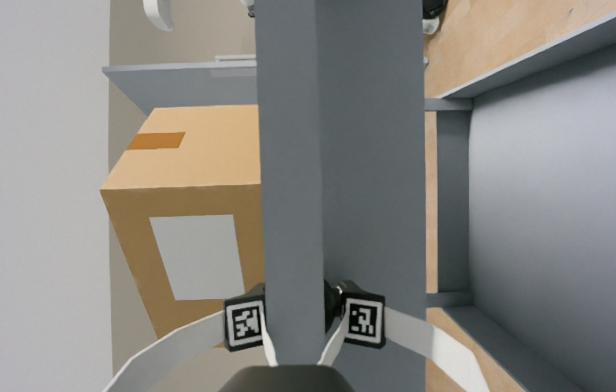

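Call:
{"method": "move", "body": {
  "blocking": false,
  "r1": {"base":{"translate_m":0.35,"strafe_m":-0.04},"pace":"slow"},
  "cameras": []
}}

Call:
{"method": "wait", "body": {
  "seconds": 5,
  "cameras": ["r1_head_camera","r1_wrist_camera"]
}}

Scene clock: 933.47 s.
move: r1 moving
r1.base_odometry: x=-3.918 y=+3.081 heading=-0.226
r1.turned_by_wheels: +0.000
r1.turned_by_imu: +0.000
r1.base_tilt: forward=-1.6 right=+1.3
r1.lidar_m: 0.38 0.41 1.97 1.85 1.90 2.36 2.26 2.37 3.01 2.86 2.92 0.43
r1.base_status: translate_m moving; strafe_m moving
r1.joint_positions: lift_m=+0.684 arm_m=+0.000 wrist_yaw_rad=-0.002 wrist_pitch_rad=+0.006 wrist_roll_rad=+1.568 gripper_m=-0.037
r1.joint_status: not commanded
r1.measured_speeds: translate_m=+0.048 strafe_m=-0.005 rotate_rad=+0.001 lift_m=+0.000 arm_m=+0.000 wrist_yaw_rad=+0.000 wrist_pitch_rad=+0.000 wrist_roll_rad=+0.000
r1.motor_effort: lift_m=+16(16) arm_m=+4(4) wheel_0=+5(7) wheel_1=+5(5) wheel_2=-9(10)
r1.servo_current: wrist_yaw_rad=46(59) wrist_pitch_rad=52(52) wrist_roll_rad=59(59) gripper_m=59(65)
r1.hand_pose: x=+0.4591 y=-0.0881 z=+0.8606 quat_wxyz=(+0.708, +0.706, +0.001, -0.003) (m; r1's base frame)
r1.wrist_depth_mm: - - - 216 219 1708 1182 / - - - 219 221 1661 - / - - 535 220 223 - - / - 452 455 163 224 - - / - 508 496 165 227 - - / - - 209 173 180 - - / - - 182 - 231 139 -
r2: as last shown
r2.lidar_m: 1.20 0.34 0.31 3.28 1.86 1.62 - 2.30 1.58 1.48 1.51 1.29
r2.motor_effort: lift_m=+20(20) arm_m=-4(5) wheel_0=+1(2) wheel_1=-12(12) wheel_2=+4(5)
r2.servo_current: wrist_yaw_rad=52(65) wrist_pitch_rad=46(46) wrist_roll_rad=46(52) gripper_m=104(104)
r2.wrist_depth_mm: - - 231 162 247 254 264 / - - 232 163 248 256 264 / - - 233 161 249 257 266 / - - 235 162 250 258 267 / - - 236 163 252 260 270 / - - 232 163 176 260 270 / - - 236 - 256 260 272
pictures: none
No camera images: "cameras" was empty.

Scene clock: 937.77 s.
earlier move: r1 done
r1.base_odometry: x=-3.598 y=+2.968 heading=-0.226
r1.turned_by_wheels: +0.000
r1.turned_by_imu: +0.000
r1.base_tilt: forward=-1.6 right=+1.2
r1.lidar_m: 0.32 0.32 2.01 1.92 1.94 2.72 2.61 2.72 2.93 2.79 2.89 0.45
r1.base_status: done
r1.joint_positions: lift_m=+0.684 arm_m=+0.000 wrist_yaw_rad=+0.001 wrist_pitch_rad=+0.006 wrist_roll_rad=+1.569 gripper_m=-0.037
r1.joint_status: not commanded
r1.measured_speeds: all 0
r1.motor_effort: lift_m=+16(16) arm_m=+4(4) wheel_0=+5(10) wheel_1=+2(7) wheel_2=-2(10)
r1.servo_current: wrist_yaw_rad=33(65) wrist_pitch_rad=46(59) wrist_roll_rad=52(65) gripper_m=65(72)
r1.hand_pose: x=+0.4593 y=-0.0873 z=+0.8606 quat_wxyz=(+0.708, +0.706, +0.002, -0.002) (m; r1's base frame)
r1.wrist_depth_mm: - - - - - 1618 1118 / - - - - 298 317 320 / - - - - 271 1708 1255 / - - - 248 252 1863 - / - - 569 179 239 - - / - 452 445 176 182 - - / - 452 459 126 213 - -
r2.base_odometry: x=-2.353 y=-2.371 heading=-2.126
r2.turned_by_wheels: +0.000
r2.turned_by_imu: +0.001
r2.base_tilt: forward=-0.7 right=+0.0
r2.lidar_m: 1.20 0.33 0.33 3.28 1.54 1.61 - 2.26 1.58 1.47 1.53 1.29
r2.base_status: not commanded
r2.joint_positions: lift_m=+0.800 arm_m=+0.000 wrist_yaw_rad=+1.593 wrist_pitch_rad=+0.003 wrist_roll_rad=+0.001 gripper_m=-0.037
r2.joint_status: not commanded
r2.measured_speeds: all 0
r2.motor_effort: lift_m=+20(20) arm_m=-4(5) wheel_0=+2(2) wheel_1=-11(12) wheel_2=+4(5)
r2.servo_current: wrist_yaw_rad=65(72) wrist_pitch_rad=46(52) wrist_roll_rad=52(65) gripper_m=98(111)
r2.hand_pose: x=+0.2520 y=+0.2902 z=+0.9771 quat_wxyz=(+0.699, -0.001, +0.002, +0.715) (m; r2's base frame)
r2.wrist_depth_mm: - - 230 162 247 254 264 / - - 231 163 248 256 263 / - - 234 162 249 257 265 / - - 235 162 250 259 267 / - - 236 163 252 260 268 / - - 233 164 176 260 271 / - - 236 - 255 259 273
wait: 4.30 of 5 s (r1 has come to rest)
pictures: r1_head_camera, r1_wrist_camera
Images, in order (width x height): r1_head_camera 420x560, r1_wrist_camera 616x392.

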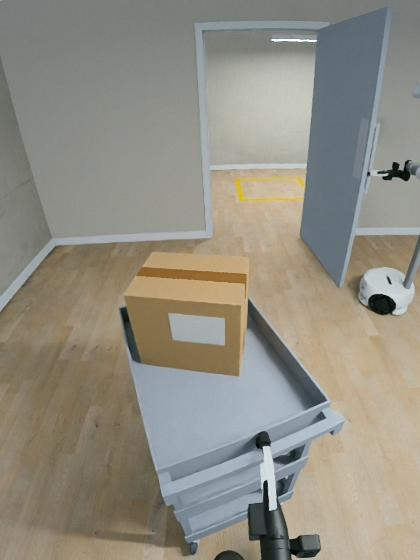

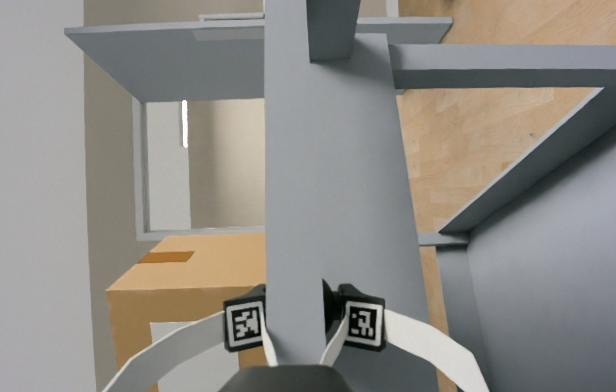

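Call:
{"method": "move", "body": {
  "blocking": false,
  "r1": {"base":{"strafe_m":0.43,"translate_m":-0.05},"pace":"slow"},
  "cameras": []
}}

Call:
{"method": "wait", "body": {
  "seconds": 7,
  "cameras": ["r1_head_camera","r1_wrist_camera"]
}}

Scene clock: 953.97 s.
move: r1 moving
r1.base_odometry: x=-3.596 y=+2.981 heading=-0.226
r1.turned_by_wheels: +0.000
r1.turned_by_imu: +0.000
r1.base_tilt: forward=-1.6 right=+1.3
r1.lidar_m: 0.31 0.32 2.02 1.90 1.93 2.69 2.61 2.74 2.96 2.83 2.92 0.46
r1.base_status: translate_m moving; strafe_m moving
r1.joint_positions: lift_m=+0.684 arm_m=+0.000 wrist_yaw_rad=+0.001 wrist_pitch_rad=+0.006 wrist_roll_rad=+1.569 gripper_m=-0.037
r1.joint_status: not commanded
r1.measured_speeds: translate_m=-0.006 strafe_m=+0.053 rotate_rad=-0.002 lift_m=+0.000 arm_m=+0.000 wrist_yaw_rad=+0.000 wrist_pitch_rad=+0.000 wrist_roll_rad=+0.000
r1.motor_effort: lift_m=+16(16) arm_m=+4(4) wheel_0=-8(9) wheel_1=+6(7) wheel_2=+3(3)
r1.servo_current: wrist_yaw_rad=39(65) wrist_pitch_rad=46(52) wrist_roll_rad=65(65) gripper_m=52(65)
r1.hand_pose: x=+0.4593 y=-0.0873 z=+0.8606 quat_wxyz=(+0.708, +0.706, +0.002, -0.002) (m; r1's base frame)
r1.wrist_depth_mm: - - - - - 1661 1118 / - - - - 303 320 324 / - - - - 276 1708 1255 / - - - 251 253 1863 - / - - 597 182 239 - - / - 445 442 177 181 - - / - 449 455 144 213 - -
r2: as last shown
r2.turned_by_imu: +0.000
r2.base_tilt: forward=-0.6 right=+0.0
r2.lidar_m: 1.18 0.33 0.32 3.26 1.53 1.61 - 2.31 1.59 1.48 1.51 1.31
r2.motor_effort: lift_m=+20(20) arm_m=-5(5) wheel_0=+2(2) wheel_1=-11(11) wheel_2=+4(4)
r2.servo_current: wrist_yaw_rad=59(65) wrist_pitch_rad=39(52) wrist_roll_rad=46(52) gripper_m=98(104)
r2.wrist_depth_mm: - - 230 162 247 255 262 / - - 231 163 248 256 265 / - - 232 162 249 257 266 / - - 235 162 249 259 268 / - - 236 163 252 260 268 / - - 233 164 176 260 271 / - - 236 - 256 260 273
pictures: none
No camera images: "cameras" was empty.

Scene clock: 959.00 s.
earlier move: r1 done
r1.base_odometry: x=-3.550 y=+3.398 heading=-0.226
r1.turned_by_wheels: +0.000
r1.turned_by_imu: +0.001
r1.base_tilt: forward=-1.6 right=+1.2
r1.lidar_m: 0.41 0.42 1.56 1.48 1.52 2.10 2.56 2.70 3.36 3.22 3.35 0.40
r1.base_status: done
r1.joint_positions: lift_m=+0.684 arm_m=+0.000 wrist_yaw_rad=-0.003 wrist_pitch_rad=+0.006 wrist_roll_rad=+1.569 gripper_m=-0.037
r1.joint_status: not commanded
r1.measured_speeds: all 0
r1.motor_effort: lift_m=+16(16) arm_m=+0(4) wheel_0=-4(14) wheel_1=+3(7) wheel_2=+3(6)
r1.servo_current: wrist_yaw_rad=52(78) wrist_pitch_rad=46(59) wrist_roll_rad=33(72) gripper_m=65(72)
r1.hand_pose: x=+0.4590 y=-0.0882 z=+0.8606 quat_wxyz=(+0.708, +0.706, +0.001, -0.003) (m; r1's base frame)
r1.wrist_depth_mm: - - - 147 204 1499 - / - - 574 150 208 - - / - 477 462 153 213 - - / - 473 462 157 219 - - / - - 525 161 225 - - / - - 208 174 180 - - / - - 182 125 237 139 -
r2.base_odometry: x=-2.353 y=-2.371 heading=-2.126
r2.turned_by_wheels: +0.000
r2.turned_by_imu: +0.001
r2.base_tilt: forward=-0.6 right=+0.1
r2.lidar_m: 1.20 0.34 0.32 3.26 1.66 1.83 - 2.28 1.56 1.48 1.51 1.31
r2.base_status: not commanded
r2.joint_positions: lift_m=+0.800 arm_m=+0.000 wrist_yaw_rad=+1.593 wrist_pitch_rad=+0.003 wrist_roll_rad=+0.001 gripper_m=-0.037
r2.joint_status: not commanded
r2.measured_speeds: all 0
r2.motor_effort: lift_m=+20(20) arm_m=-4(5) wheel_0=+2(2) wheel_1=-11(12) wheel_2=+4(5)
r2.servo_current: wrist_yaw_rad=46(72) wrist_pitch_rad=46(52) wrist_roll_rad=46(65) gripper_m=98(111)
r2.hand_pose: x=+0.2520 y=+0.2902 z=+0.9771 quat_wxyz=(+0.699, -0.001, +0.002, +0.715) (m; r2's base frame)
r2.wrist_depth_mm: - - 231 162 247 256 262 / - - 232 163 248 256 265 / - - 233 162 250 257 265 / - - 234 162 250 258 266 / - - 236 163 251 260 268 / - - 232 164 177 262 270 / - - 236 - 255 260 273
wait: 5.03 of 7 s (r1 has come to rest)
pictures: r1_head_camera, r1_wrist_camera
Images, in order (width x height): r1_head_camera 420x560, r1_wrist_camera 616x392.

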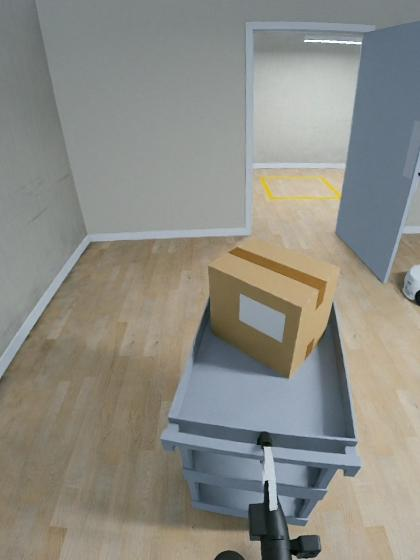

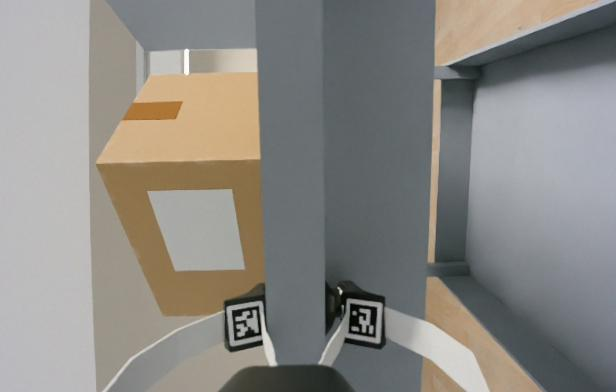

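Call:
{"method": "move", "body": {
  "blocking": false,
  "r1": {"base":{"strafe_m":0.09,"translate_m":0.3},"pace":"slow"},
  "cameras": []
}}

Call:
{"method": "wait", "body": {
  "seconds": 7,
  "cameras": ["r1_head_camera"]
}}

Scene clock: 968.43 s.
move: r1 moving
r1.base_odometry: x=-3.537 y=+3.399 heading=-0.226
r1.turned_by_wheels: +0.000
r1.turned_by_imu: +0.000
r1.base_tilt: forward=-1.6 right=+1.3
r1.lidar_m: 0.39 0.43 1.56 1.48 1.52 2.11 2.56 2.68 3.41 3.23 3.36 0.42
r1.base_status: translate_m moving; strafe_m moving
r1.joint_positions: lift_m=+0.684 arm_m=+0.000 wrist_yaw_rad=-0.003 wrist_pitch_rad=+0.006 wrist_roll_rad=+1.569 gripper_m=-0.037
r1.joint_status: not commanded
r1.measured_speeds: translate_m=+0.048 strafe_m=+0.014 rotate_rad=-0.007 lift_m=+0.000 arm_m=+0.000 wrist_yaw_rad=+0.000 wrist_pitch_rad=+0.000 wrist_roll_rad=+0.000
r1.motor_effort: lift_m=+16(16) arm_m=-1(3) wheel_0=+7(8) wheel_1=+5(8) wheel_2=-7(7)
r1.servo_current: wrist_yaw_rad=59(65) wrist_pitch_rad=52(52) wrist_roll_rad=65(65) gripper_m=65(65)
r1.hand_pose: x=+0.4590 y=-0.0882 z=+0.8606 quat_wxyz=(+0.708, +0.706, +0.001, -0.003) (m; r1's base frame)
r1.wrist_depth_mm: - - - 151 209 1576 1182 / - - - 153 213 - - / - 508 488 156 216 - - / - 462 455 159 220 - - / - 544 517 161 224 - - / - - 212 172 181 - - / - - 182 - 234 139 -
r2: as last shown
r2.turned_by_imu: +0.000
r2.base_tilt: forward=-0.6 right=+0.0
r2.lidar_m: 1.21 0.32 0.34 3.27 1.64 1.86 - 2.31 1.59 1.48 1.51 1.29
r2.motor_effort: lift_m=+20(20) arm_m=-4(5) wheel_0=+2(2) wheel_1=-11(11) wheel_2=+4(5)
r2.servo_current: wrist_yaw_rad=59(59) wrist_pitch_rad=39(46) wrist_roll_rad=33(59) gripper_m=104(104)
r2.wrist_depth_mm: - - 231 162 247 254 263 / - - 231 164 248 256 266 / - - 234 162 249 258 265 / - - 235 162 250 260 268 / - - 236 163 252 259 267 / - - 233 163 176 262 270 / - - 236 - 255 260 273
pictures: none
No camera images: "cameras" was empty.

Scene clock: 972.30 s.
earlier move: r1 done
r1.base_odometry: x=-3.238 y=+3.418 heading=-0.225
r1.turned_by_wheels: +0.000
r1.turned_by_imu: +0.001
r1.base_tilt: forward=-1.6 right=+1.3
r1.lidar_m: 0.40 0.44 1.46 1.39 1.46 1.96 2.87 2.95 3.44 3.33 2.29 0.42
r1.base_status: done
r1.joint_positions: lift_m=+0.684 arm_m=+0.000 wrist_yaw_rad=-0.001 wrist_pitch_rad=+0.006 wrist_roll_rad=+1.569 gripper_m=-0.037
r1.joint_status: not commanded
r1.measured_speeds: all 0
r1.motor_effort: lift_m=+16(16) arm_m=+4(4) wheel_0=+4(9) wheel_1=+2(8) wheel_2=-3(11)
r1.servo_current: wrist_yaw_rad=52(72) wrist_pitch_rad=52(59) wrist_roll_rad=39(65) gripper_m=59(72)
r1.hand_pose: x=+0.4592 y=-0.0877 z=+0.8606 quat_wxyz=(+0.708, +0.706, +0.002, -0.003) (m; r1's base frame)
r1.wrist_depth_mm: - - - - 195 1464 - / - - 530 198 202 - - / - 436 436 147 208 - - / - 477 473 153 216 - - / - - 549 158 224 - - / - - 211 175 181 1756 - / - - 183 144 237 139 -
r2.base_odometry: x=-2.353 y=-2.371 heading=-2.126
r2.turned_by_wheels: +0.000
r2.turned_by_imu: +0.001
r2.base_tilt: forward=-0.6 right=+0.0
r2.lidar_m: 1.21 0.33 0.32 3.26 1.57 2.06 - 2.29 1.56 1.47 1.52 1.28
r2.base_status: not commanded
r2.joint_positions: lift_m=+0.800 arm_m=+0.000 wrist_yaw_rad=+1.593 wrist_pitch_rad=+0.003 wrist_roll_rad=+0.001 gripper_m=-0.037
r2.joint_status: not commanded
r2.measured_speeds: all 0
r2.motor_effort: lift_m=+20(20) arm_m=-4(5) wheel_0=+2(2) wheel_1=-11(12) wheel_2=+4(5)
r2.servo_current: wrist_yaw_rad=52(65) wrist_pitch_rad=39(52) wrist_roll_rad=52(65) gripper_m=98(111)
r2.hand_pose: x=+0.2520 y=+0.2902 z=+0.9771 quat_wxyz=(+0.699, -0.001, +0.002, +0.715) (m; r2's base frame)
r2.wrist_depth_mm: - - 231 162 247 254 263 / - - 232 163 249 256 265 / - - 233 162 250 257 266 / 1499 - 233 162 250 259 266 / - - 235 163 252 259 268 / 1464 - 233 164 176 262 270 / - 1756 236 - 255 260 272
wait: 3.87 of 7 s (r1 has come to rest)
pictures: r1_head_camera
Images, in order (width x height): r1_head_camera 420x560.

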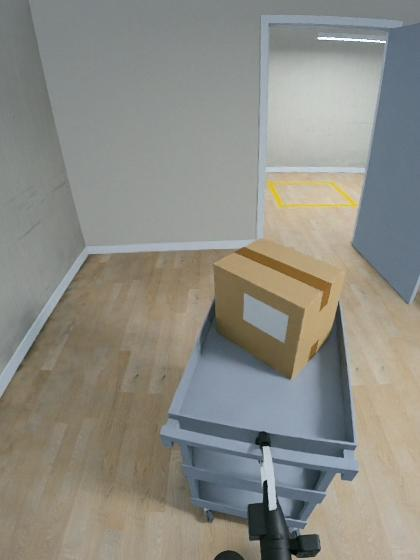

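Call:
{"method": "move", "body": {
  "blocking": false,
  "r1": {"base":{"strafe_m":0.06,"translate_m":0.3},"pace":"slow"},
  "cameras": []
}}

Call:
{"method": "wait", "body": {
  "seconds": 7,
  "cameras": ["r1_head_camera"]
}}

Scene clock: 977.97 s.
move: r1 moving
r1.base_odometry: x=-3.225 y=+3.418 heading=-0.225
r1.turned_by_wheels: +0.001
r1.turned_by_imu: +0.000
r1.base_tilt: forward=-1.6 right=+1.3
r1.lidar_m: 0.40 0.45 1.48 1.40 1.47 1.94 2.87 3.03 3.45 3.32 2.29 0.37
r1.base_status: translate_m moving; strafe_m moving
r1.joint_positions: lift_m=+0.684 arm_m=+0.000 wrist_yaw_rad=-0.001 wrist_pitch_rad=+0.006 wrist_roll_rad=+1.569 gripper_m=-0.037
r1.joint_status: not commanded
r1.measured_speeds: translate_m=+0.048 strafe_m=+0.010 rotate_rad=+0.001 lift_m=+0.000 arm_m=+0.000 wrist_yaw_rad=+0.000 wrist_pitch_rad=+0.000 wrist_roll_rad=+0.000
r1.motor_effort: lift_m=+16(16) arm_m=+4(4) wheel_0=+4(7) wheel_1=+5(7) wheel_2=-6(8)
r1.servo_current: wrist_yaw_rad=59(78) wrist_pitch_rad=39(52) wrist_roll_rad=46(59) gripper_m=59(65)
r1.hand_pose: x=+0.4592 y=-0.0877 z=+0.8606 quat_wxyz=(+0.708, +0.706, +0.002, -0.003) (m; r1's base frame)
r1.wrist_depth_mm: - - - - 195 1464 - / - - 530 198 201 - - / - 439 436 148 208 - - / - 480 473 154 216 - - / - - 544 157 223 - - / - - 213 175 181 1756 - / - - 182 145 238 139 -
r2: as last shown
r2.turned_by_imu: +0.000
r2.lidar_m: 1.20 0.33 0.34 3.28 1.59 2.24 - 2.31 1.59 1.47 1.52 1.29
r2.motor_effort: lift_m=+20(20) arm_m=-4(5) wheel_0=+2(2) wheel_1=-11(11) wheel_2=+4(5)
r2.servo_current: wrist_yaw_rad=59(65) wrist_pitch_rad=46(46) wrist_roll_rad=46(59) gripper_m=98(104)
r2.wrist_depth_mm: - - 231 162 247 255 263 / - - 231 163 249 255 265 / - - 233 162 249 258 266 / 1537 - 234 161 249 258 267 / - - 236 163 251 259 267 / 1430 - 233 164 176 260 271 / 1921 1661 236 - 256 260 272
pictures: none
No camera images: "cameras" was empty.

Scene clock: 981.80 s.
earlier move: r1 done
r1.base_odometry: x=-2.932 y=+3.410 heading=-0.225
r1.turned_by_wheels: +0.000
r1.turned_by_imu: +0.001
r1.base_tilt: forward=-1.5 right=+1.3
r1.lidar_m: 0.39 0.44 1.42 1.33 1.41 1.90 3.20 3.28 3.55 3.37 2.15 0.40
r1.base_status: done
r1.joint_positions: lift_m=+0.684 arm_m=+0.000 wrist_yaw_rad=+0.000 wrist_pitch_rad=+0.006 wrist_roll_rad=+1.569 gripper_m=-0.037
r1.joint_status: not commanded
r1.measured_speeds: all 0
r1.motor_effort: lift_m=+16(16) arm_m=+4(4) wheel_0=+6(11) wheel_1=+3(8) wheel_2=-1(8)
r1.servo_current: wrist_yaw_rad=52(78) wrist_pitch_rad=52(59) wrist_roll_rad=46(65) gripper_m=59(72)
r1.hand_pose: x=+0.4592 y=-0.0875 z=+0.8606 quat_wxyz=(+0.708, +0.706, +0.002, -0.002) (m; r1's base frame)
r1.wrist_depth_mm: - - - 143 199 1537 - / - - 559 202 205 - - / - 455 452 151 211 - - / - 473 462 155 217 - - / - - 535 159 224 - - / - - 580 177 181 - - / - - 182 126 237 139 -
r2.base_odometry: x=-2.353 y=-2.371 heading=-2.126
r2.turned_by_wheels: +0.000
r2.turned_by_imu: +0.001
r2.base_tilt: forward=-0.7 right=+0.0
r2.lidar_m: 1.21 0.32 0.32 1.86 1.55 2.34 - 2.28 1.58 1.45 1.51 1.27
r2.base_status: not commanded
r2.joint_positions: lift_m=+0.800 arm_m=+0.000 wrist_yaw_rad=+1.593 wrist_pitch_rad=+0.003 wrist_roll_rad=+0.001 gripper_m=-0.037
r2.joint_status: not commanded
r2.measured_speeds: all 0
r2.motor_effort: lift_m=+20(20) arm_m=-4(5) wheel_0=+2(2) wheel_1=-11(12) wheel_2=+4(5)
r2.servo_current: wrist_yaw_rad=65(72) wrist_pitch_rad=33(52) wrist_roll_rad=46(65) gripper_m=104(104)
r2.hand_pose: x=+0.2520 y=+0.2902 z=+0.9771 quat_wxyz=(+0.699, -0.001, +0.002, +0.715) (m; r2's base frame)
r2.wrist_depth_mm: - - 230 162 246 255 263 / - - 231 163 247 255 264 / - - 233 162 249 257 265 / - 1661 236 162 250 259 266 / - - 236 163 253 260 267 / 1808 1618 233 164 176 259 271 / - 118 236 - 256 262 272
wait: 3.83 of 7 s (r1 has come to rest)
pictures: r1_head_camera
Images, in order (width x height): r1_head_camera 420x560.

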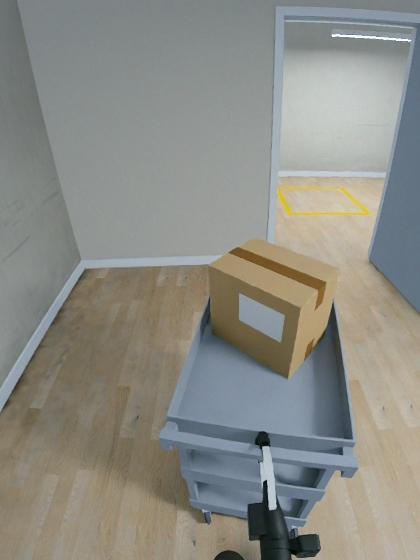

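Call:
{"method": "move", "body": {
  "blocking": false,
  "r1": {"base":{"strafe_m":0.3,"translate_m":-0.06},"pace":"slow"},
  "cameras": []
}}

Call:
{"method": "wait", "body": {
  "seconds": 7,
  "cameras": ["r1_head_camera"]
}}

Call:
{"method": "move", "body": {
  "blocking": false,
  "r1": {"base":{"strafe_m":-0.03,"translate_m":0.3},"pace":"slow"},
  "cameras": []
}}

Call:
{"method": "wait", "body": {
  "seconds": 7,
  "cameras": ["r1_head_camera"]
}}

Scene clock: 992.70 s.
move: r1 moving
r1.base_odometry: x=-2.931 y=+3.423 heading=-0.225
r1.turned_by_wheels: +0.000
r1.turned_by_imu: +0.000
r1.base_tilt: forward=-1.6 right=+1.3
r1.lidar_m: 0.40 0.44 1.38 1.34 1.37 1.91 3.21 3.31 3.54 3.40 2.15 0.41
r1.base_status: translate_m moving; strafe_m moving
r1.joint_positions: lift_m=+0.684 arm_m=+0.000 wrist_yaw_rad=+0.000 wrist_pitch_rad=+0.006 wrist_roll_rad=+1.569 gripper_m=-0.037
r1.joint_status: not commanded
r1.measured_speeds: translate_m=-0.011 strafe_m=+0.051 rotate_rad=+0.000 lift_m=+0.000 arm_m=+0.000 wrist_yaw_rad=+0.000 wrist_pitch_rad=+0.000 wrist_roll_rad=+0.000
r1.motor_effort: lift_m=+16(16) arm_m=+3(4) wheel_0=-8(10) wheel_1=+4(7) wheel_2=+5(6)
r1.servo_current: wrist_yaw_rad=46(59) wrist_pitch_rad=52(52) wrist_roll_rad=46(59) gripper_m=59(65)
r1.hand_pose: x=+0.4593 y=-0.0875 z=+0.8606 quat_wxyz=(+0.708, +0.706, +0.002, -0.002) (m; r1's base frame)
r1.wrist_depth_mm: - - - 146 203 1537 - / - - 569 150 207 - - / - 484 462 153 213 - - / - 466 462 157 218 - - / - - 525 161 225 - - / - - 208 175 180 - - / - - 182 125 237 139 -
r2: as last shown
r2.turned_by_imu: +0.000
r2.base_tilt: forward=-0.7 right=+0.1
r2.lidar_m: 1.22 0.34 0.33 1.86 1.51 2.31 - 2.27 1.56 1.47 1.51 1.29
r2.motor_effort: lift_m=+20(20) arm_m=-4(4) wheel_0=+2(2) wheel_1=-11(11) wheel_2=+4(4)
r2.servo_current: wrist_yaw_rad=52(65) wrist_pitch_rad=39(46) wrist_roll_rad=39(59) gripper_m=91(104)
r2.wrist_depth_mm: - - 230 162 247 255 263 / - - 232 163 249 255 264 / - - 233 162 249 258 265 / - 1618 234 162 250 259 266 / - - 236 163 252 260 267 / 1756 1661 233 164 176 262 270 / - 118 235 - 254 260 272
pictures: none
No camera images: "cameras" was empty.

Scene clock: 996.50 s.
earlier move: r1 done
r1.base_odometry: x=-2.923 y=+3.716 heading=-0.225
r1.turned_by_wheels: +0.000
r1.turned_by_imu: +0.001
r1.base_tilt: forward=-1.6 right=+1.3
r1.lidar_m: 0.43 1.53 1.08 1.04 1.08 1.50 3.15 3.25 3.84 3.67 2.40 0.34
r1.base_status: done
r1.joint_positions: lift_m=+0.684 arm_m=+0.000 wrist_yaw_rad=-0.002 wrist_pitch_rad=+0.006 wrist_roll_rad=+1.569 gripper_m=-0.037
r1.joint_status: not commanded
r1.measured_speeds: all 0
r1.motor_effort: lift_m=+16(16) arm_m=-4(4) wheel_0=-4(12) wheel_1=+1(7) wheel_2=+3(6)
r1.servo_current: wrist_yaw_rad=46(65) wrist_pitch_rad=46(59) wrist_roll_rad=52(78) gripper_m=59(65)
r1.hand_pose: x=+0.4591 y=-0.0880 z=+0.8606 quat_wxyz=(+0.708, +0.706, +0.002, -0.003) (m; r1's base frame)
r1.wrist_depth_mm: - 387 392 - 151 151 - / - 392 394 103 163 164 - / - 500 484 111 178 - - / - - 621 121 194 - - / - - - - 214 1756 - / - - 209 - 180 1618 - / - - 183 125 264 1430 1281
r2.base_odometry: x=-2.353 y=-2.371 heading=-2.126
r2.turned_by_wheels: +0.000
r2.turned_by_imu: +0.001
r2.base_tilt: forward=-0.7 right=+0.0
r2.lidar_m: 1.21 0.35 0.33 3.27 1.69 4.31 - 2.28 1.58 1.49 1.52 1.30
r2.base_status: not commanded
r2.joint_positions: lift_m=+0.800 arm_m=+0.000 wrist_yaw_rad=+1.593 wrist_pitch_rad=+0.003 wrist_roll_rad=+0.001 gripper_m=-0.037
r2.joint_status: not commanded
r2.measured_speeds: all 0
r2.motor_effort: lift_m=+20(20) arm_m=-4(5) wheel_0=+2(2) wheel_1=-11(12) wheel_2=+4(5)
r2.servo_current: wrist_yaw_rad=52(72) wrist_pitch_rad=46(52) wrist_roll_rad=52(78) gripper_m=98(111)
r2.hand_pose: x=+0.2520 y=+0.2902 z=+0.9771 quat_wxyz=(+0.699, -0.001, +0.002, +0.715) (m; r2's base frame)
r2.wrist_depth_mm: - - 231 162 247 255 264 / - - 231 163 249 256 265 / - - 233 162 250 257 266 / - - 235 162 249 259 266 / - - 236 163 252 260 268 / 1808 - 232 164 176 262 270 / 1921 1576 236 - 255 260 272
wait: 3.80 of 7 s (r1 has come to rest)
pictures: r1_head_camera
Images, in order (width x height): r1_head_camera 420x560.

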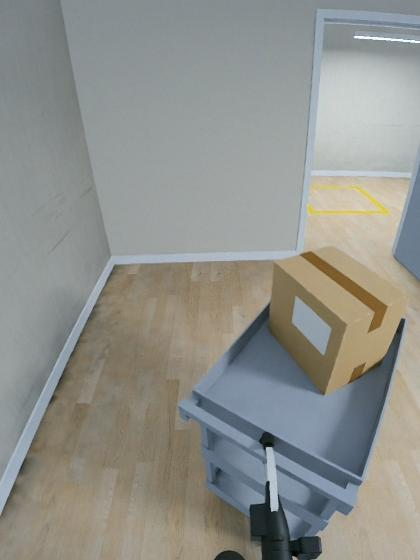

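Scene clock: 997.00 s.
move: r1 moving
r1.base_odometry: x=-2.912 y=+3.712 heading=-0.225
r1.turned_by_wheels: +0.000
r1.turned_by_imu: +0.000
r1.base_tilt: forward=-1.6 right=+1.2
r1.lidar_m: 0.42 1.54 1.10 1.04 1.10 1.45 3.16 3.25 3.84 3.69 2.42 0.35
r1.base_status: translate_m moving; strafe_m moving
r1.joint_positions: lift_m=+0.684 arm_m=+0.000 wrist_yaw_rad=-0.002 wrist_pitch_rad=+0.006 wrist_roll_rad=+1.569 gripper_m=-0.037
r1.joint_status: not commanded
r1.measured_speeds: translate_m=+0.049 strafe_m=-0.005 rotate_rad=-0.002 lift_m=+0.000 arm_m=+0.000 wrist_yaw_rad=+0.000 wrist_pitch_rad=+0.000 wrist_roll_rad=+0.000
r1.motor_effort: lift_m=+16(16) arm_m=+0(4) wheel_0=+8(11) wheel_1=+4(4) wheel_2=-7(8)
r1.servo_current: wrist_yaw_rad=39(59) wrist_pitch_rad=46(52) wrist_roll_rad=46(59) gripper_m=65(65)
r1.hand_pose: x=+0.4591 y=-0.0880 z=+0.8606 quat_wxyz=(+0.708, +0.706, +0.002, -0.003) (m; r1's base frame)
r1.wrist_depth_mm: - 387 389 - 150 150 - / - 387 389 102 162 162 - / - 500 480 109 176 - - / - - 621 119 192 - - / - - - - 212 1756 - / - - - - 181 1661 - / - - 179 - 180 1397 1255
r2: as last shown
r2.turned_by_imu: +0.000
r2.base_tilt: forward=-0.6 right=+0.1
r2.lidar_m: 1.20 0.32 0.30 3.26 1.71 4.31 - 2.29 1.58 1.47 1.49 1.29
r2.motor_effort: lift_m=+20(20) arm_m=-4(4) wheel_0=+2(2) wheel_1=-11(11) wheel_2=+4(5)
r2.servo_current: wrist_yaw_rad=39(59) wrist_pitch_rad=39(46) wrist_roll_rad=46(59) gripper_m=98(98)
r2.wrist_depth_mm: - - 230 162 246 255 264 / - - 232 163 248 255 265 / - - 233 162 250 257 265 / - - 234 163 251 259 266 / - - 236 163 252 259 268 / - - 233 164 176 260 270 / 1921 1499 236 - 256 260 273
pictures: none
No camera images: "cameras" was empty.

Scene clock: 1000.80 s.
earlier move: r1 done
r1.base_odometry: x=-2.638 y=+3.620 heading=-0.224
r1.turned_by_wheels: +0.000
r1.turned_by_imu: +0.001
r1.base_tilt: forward=-1.6 right=+1.3
r1.lidar_m: 0.44 1.58 1.11 1.06 1.13 1.54 3.48 3.56 3.79 3.65 2.25 0.32
r1.base_status: done
r1.joint_positions: lift_m=+0.684 arm_m=+0.000 wrist_yaw_rad=+0.001 wrist_pitch_rad=+0.006 wrist_roll_rad=+1.569 gripper_m=-0.037
r1.joint_status: not commanded
r1.measured_speeds: all 0
r1.motor_effort: lift_m=+16(16) arm_m=+4(4) wheel_0=+5(12) wheel_1=+3(7) wheel_2=-2(10)
r1.servo_current: wrist_yaw_rad=33(72) wrist_pitch_rad=52(59) wrist_roll_rad=46(72) gripper_m=59(65)
r1.hand_pose: x=+0.4594 y=-0.0871 z=+0.8606 quat_wxyz=(+0.708, +0.706, +0.003, -0.002) (m; r1's base frame)
r1.wrist_depth_mm: - 340 342 - - 124 - / - 430 430 - - 135 - / - - 580 - 155 152 - / - - - - 177 183 - / - - - 110 207 1618 - / - - 188 126 180 1661 1281 / - - 179 - 312 139 421
r2.base_odometry: x=-2.353 y=-2.371 heading=-2.126
r2.turned_by_wheels: +0.000
r2.turned_by_imu: +0.001
r2.base_tilt: forward=-0.7 right=+0.0
r2.lidar_m: 1.21 0.31 0.34 1.65 1.54 4.33 - 2.30 1.58 1.47 1.53 1.31
r2.base_status: not commanded
r2.joint_positions: lift_m=+0.800 arm_m=+0.000 wrist_yaw_rad=+1.593 wrist_pitch_rad=+0.003 wrist_roll_rad=+0.001 gripper_m=-0.037
r2.joint_status: not commanded
r2.measured_speeds: all 0
r2.motor_effort: lift_m=+20(20) arm_m=-4(5) wheel_0=+2(2) wheel_1=-11(12) wheel_2=+4(5)
r2.servo_current: wrist_yaw_rad=52(72) wrist_pitch_rad=46(52) wrist_roll_rad=59(72) gripper_m=98(111)
r2.hand_pose: x=+0.2520 y=+0.2902 z=+0.9771 quat_wxyz=(+0.699, -0.001, +0.002, +0.715) (m; r2's base frame)
r2.wrist_depth_mm: - - 229 162 247 255 263 / - - 232 163 248 257 265 / - - 232 162 250 257 266 / - 1618 235 162 251 260 266 / - - 236 163 252 260 270 / - 1921 234 164 176 262 270 / 1921 1576 236 - 255 259 273
wait: 3.80 of 7 s (r1 has come to rest)
pictures: r1_head_camera
Images, in order (width x height): r1_head_camera 420x560.

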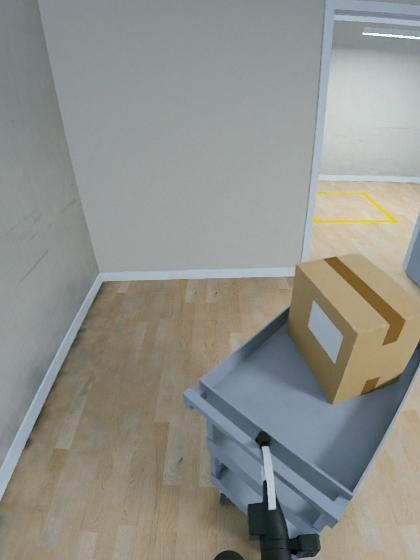

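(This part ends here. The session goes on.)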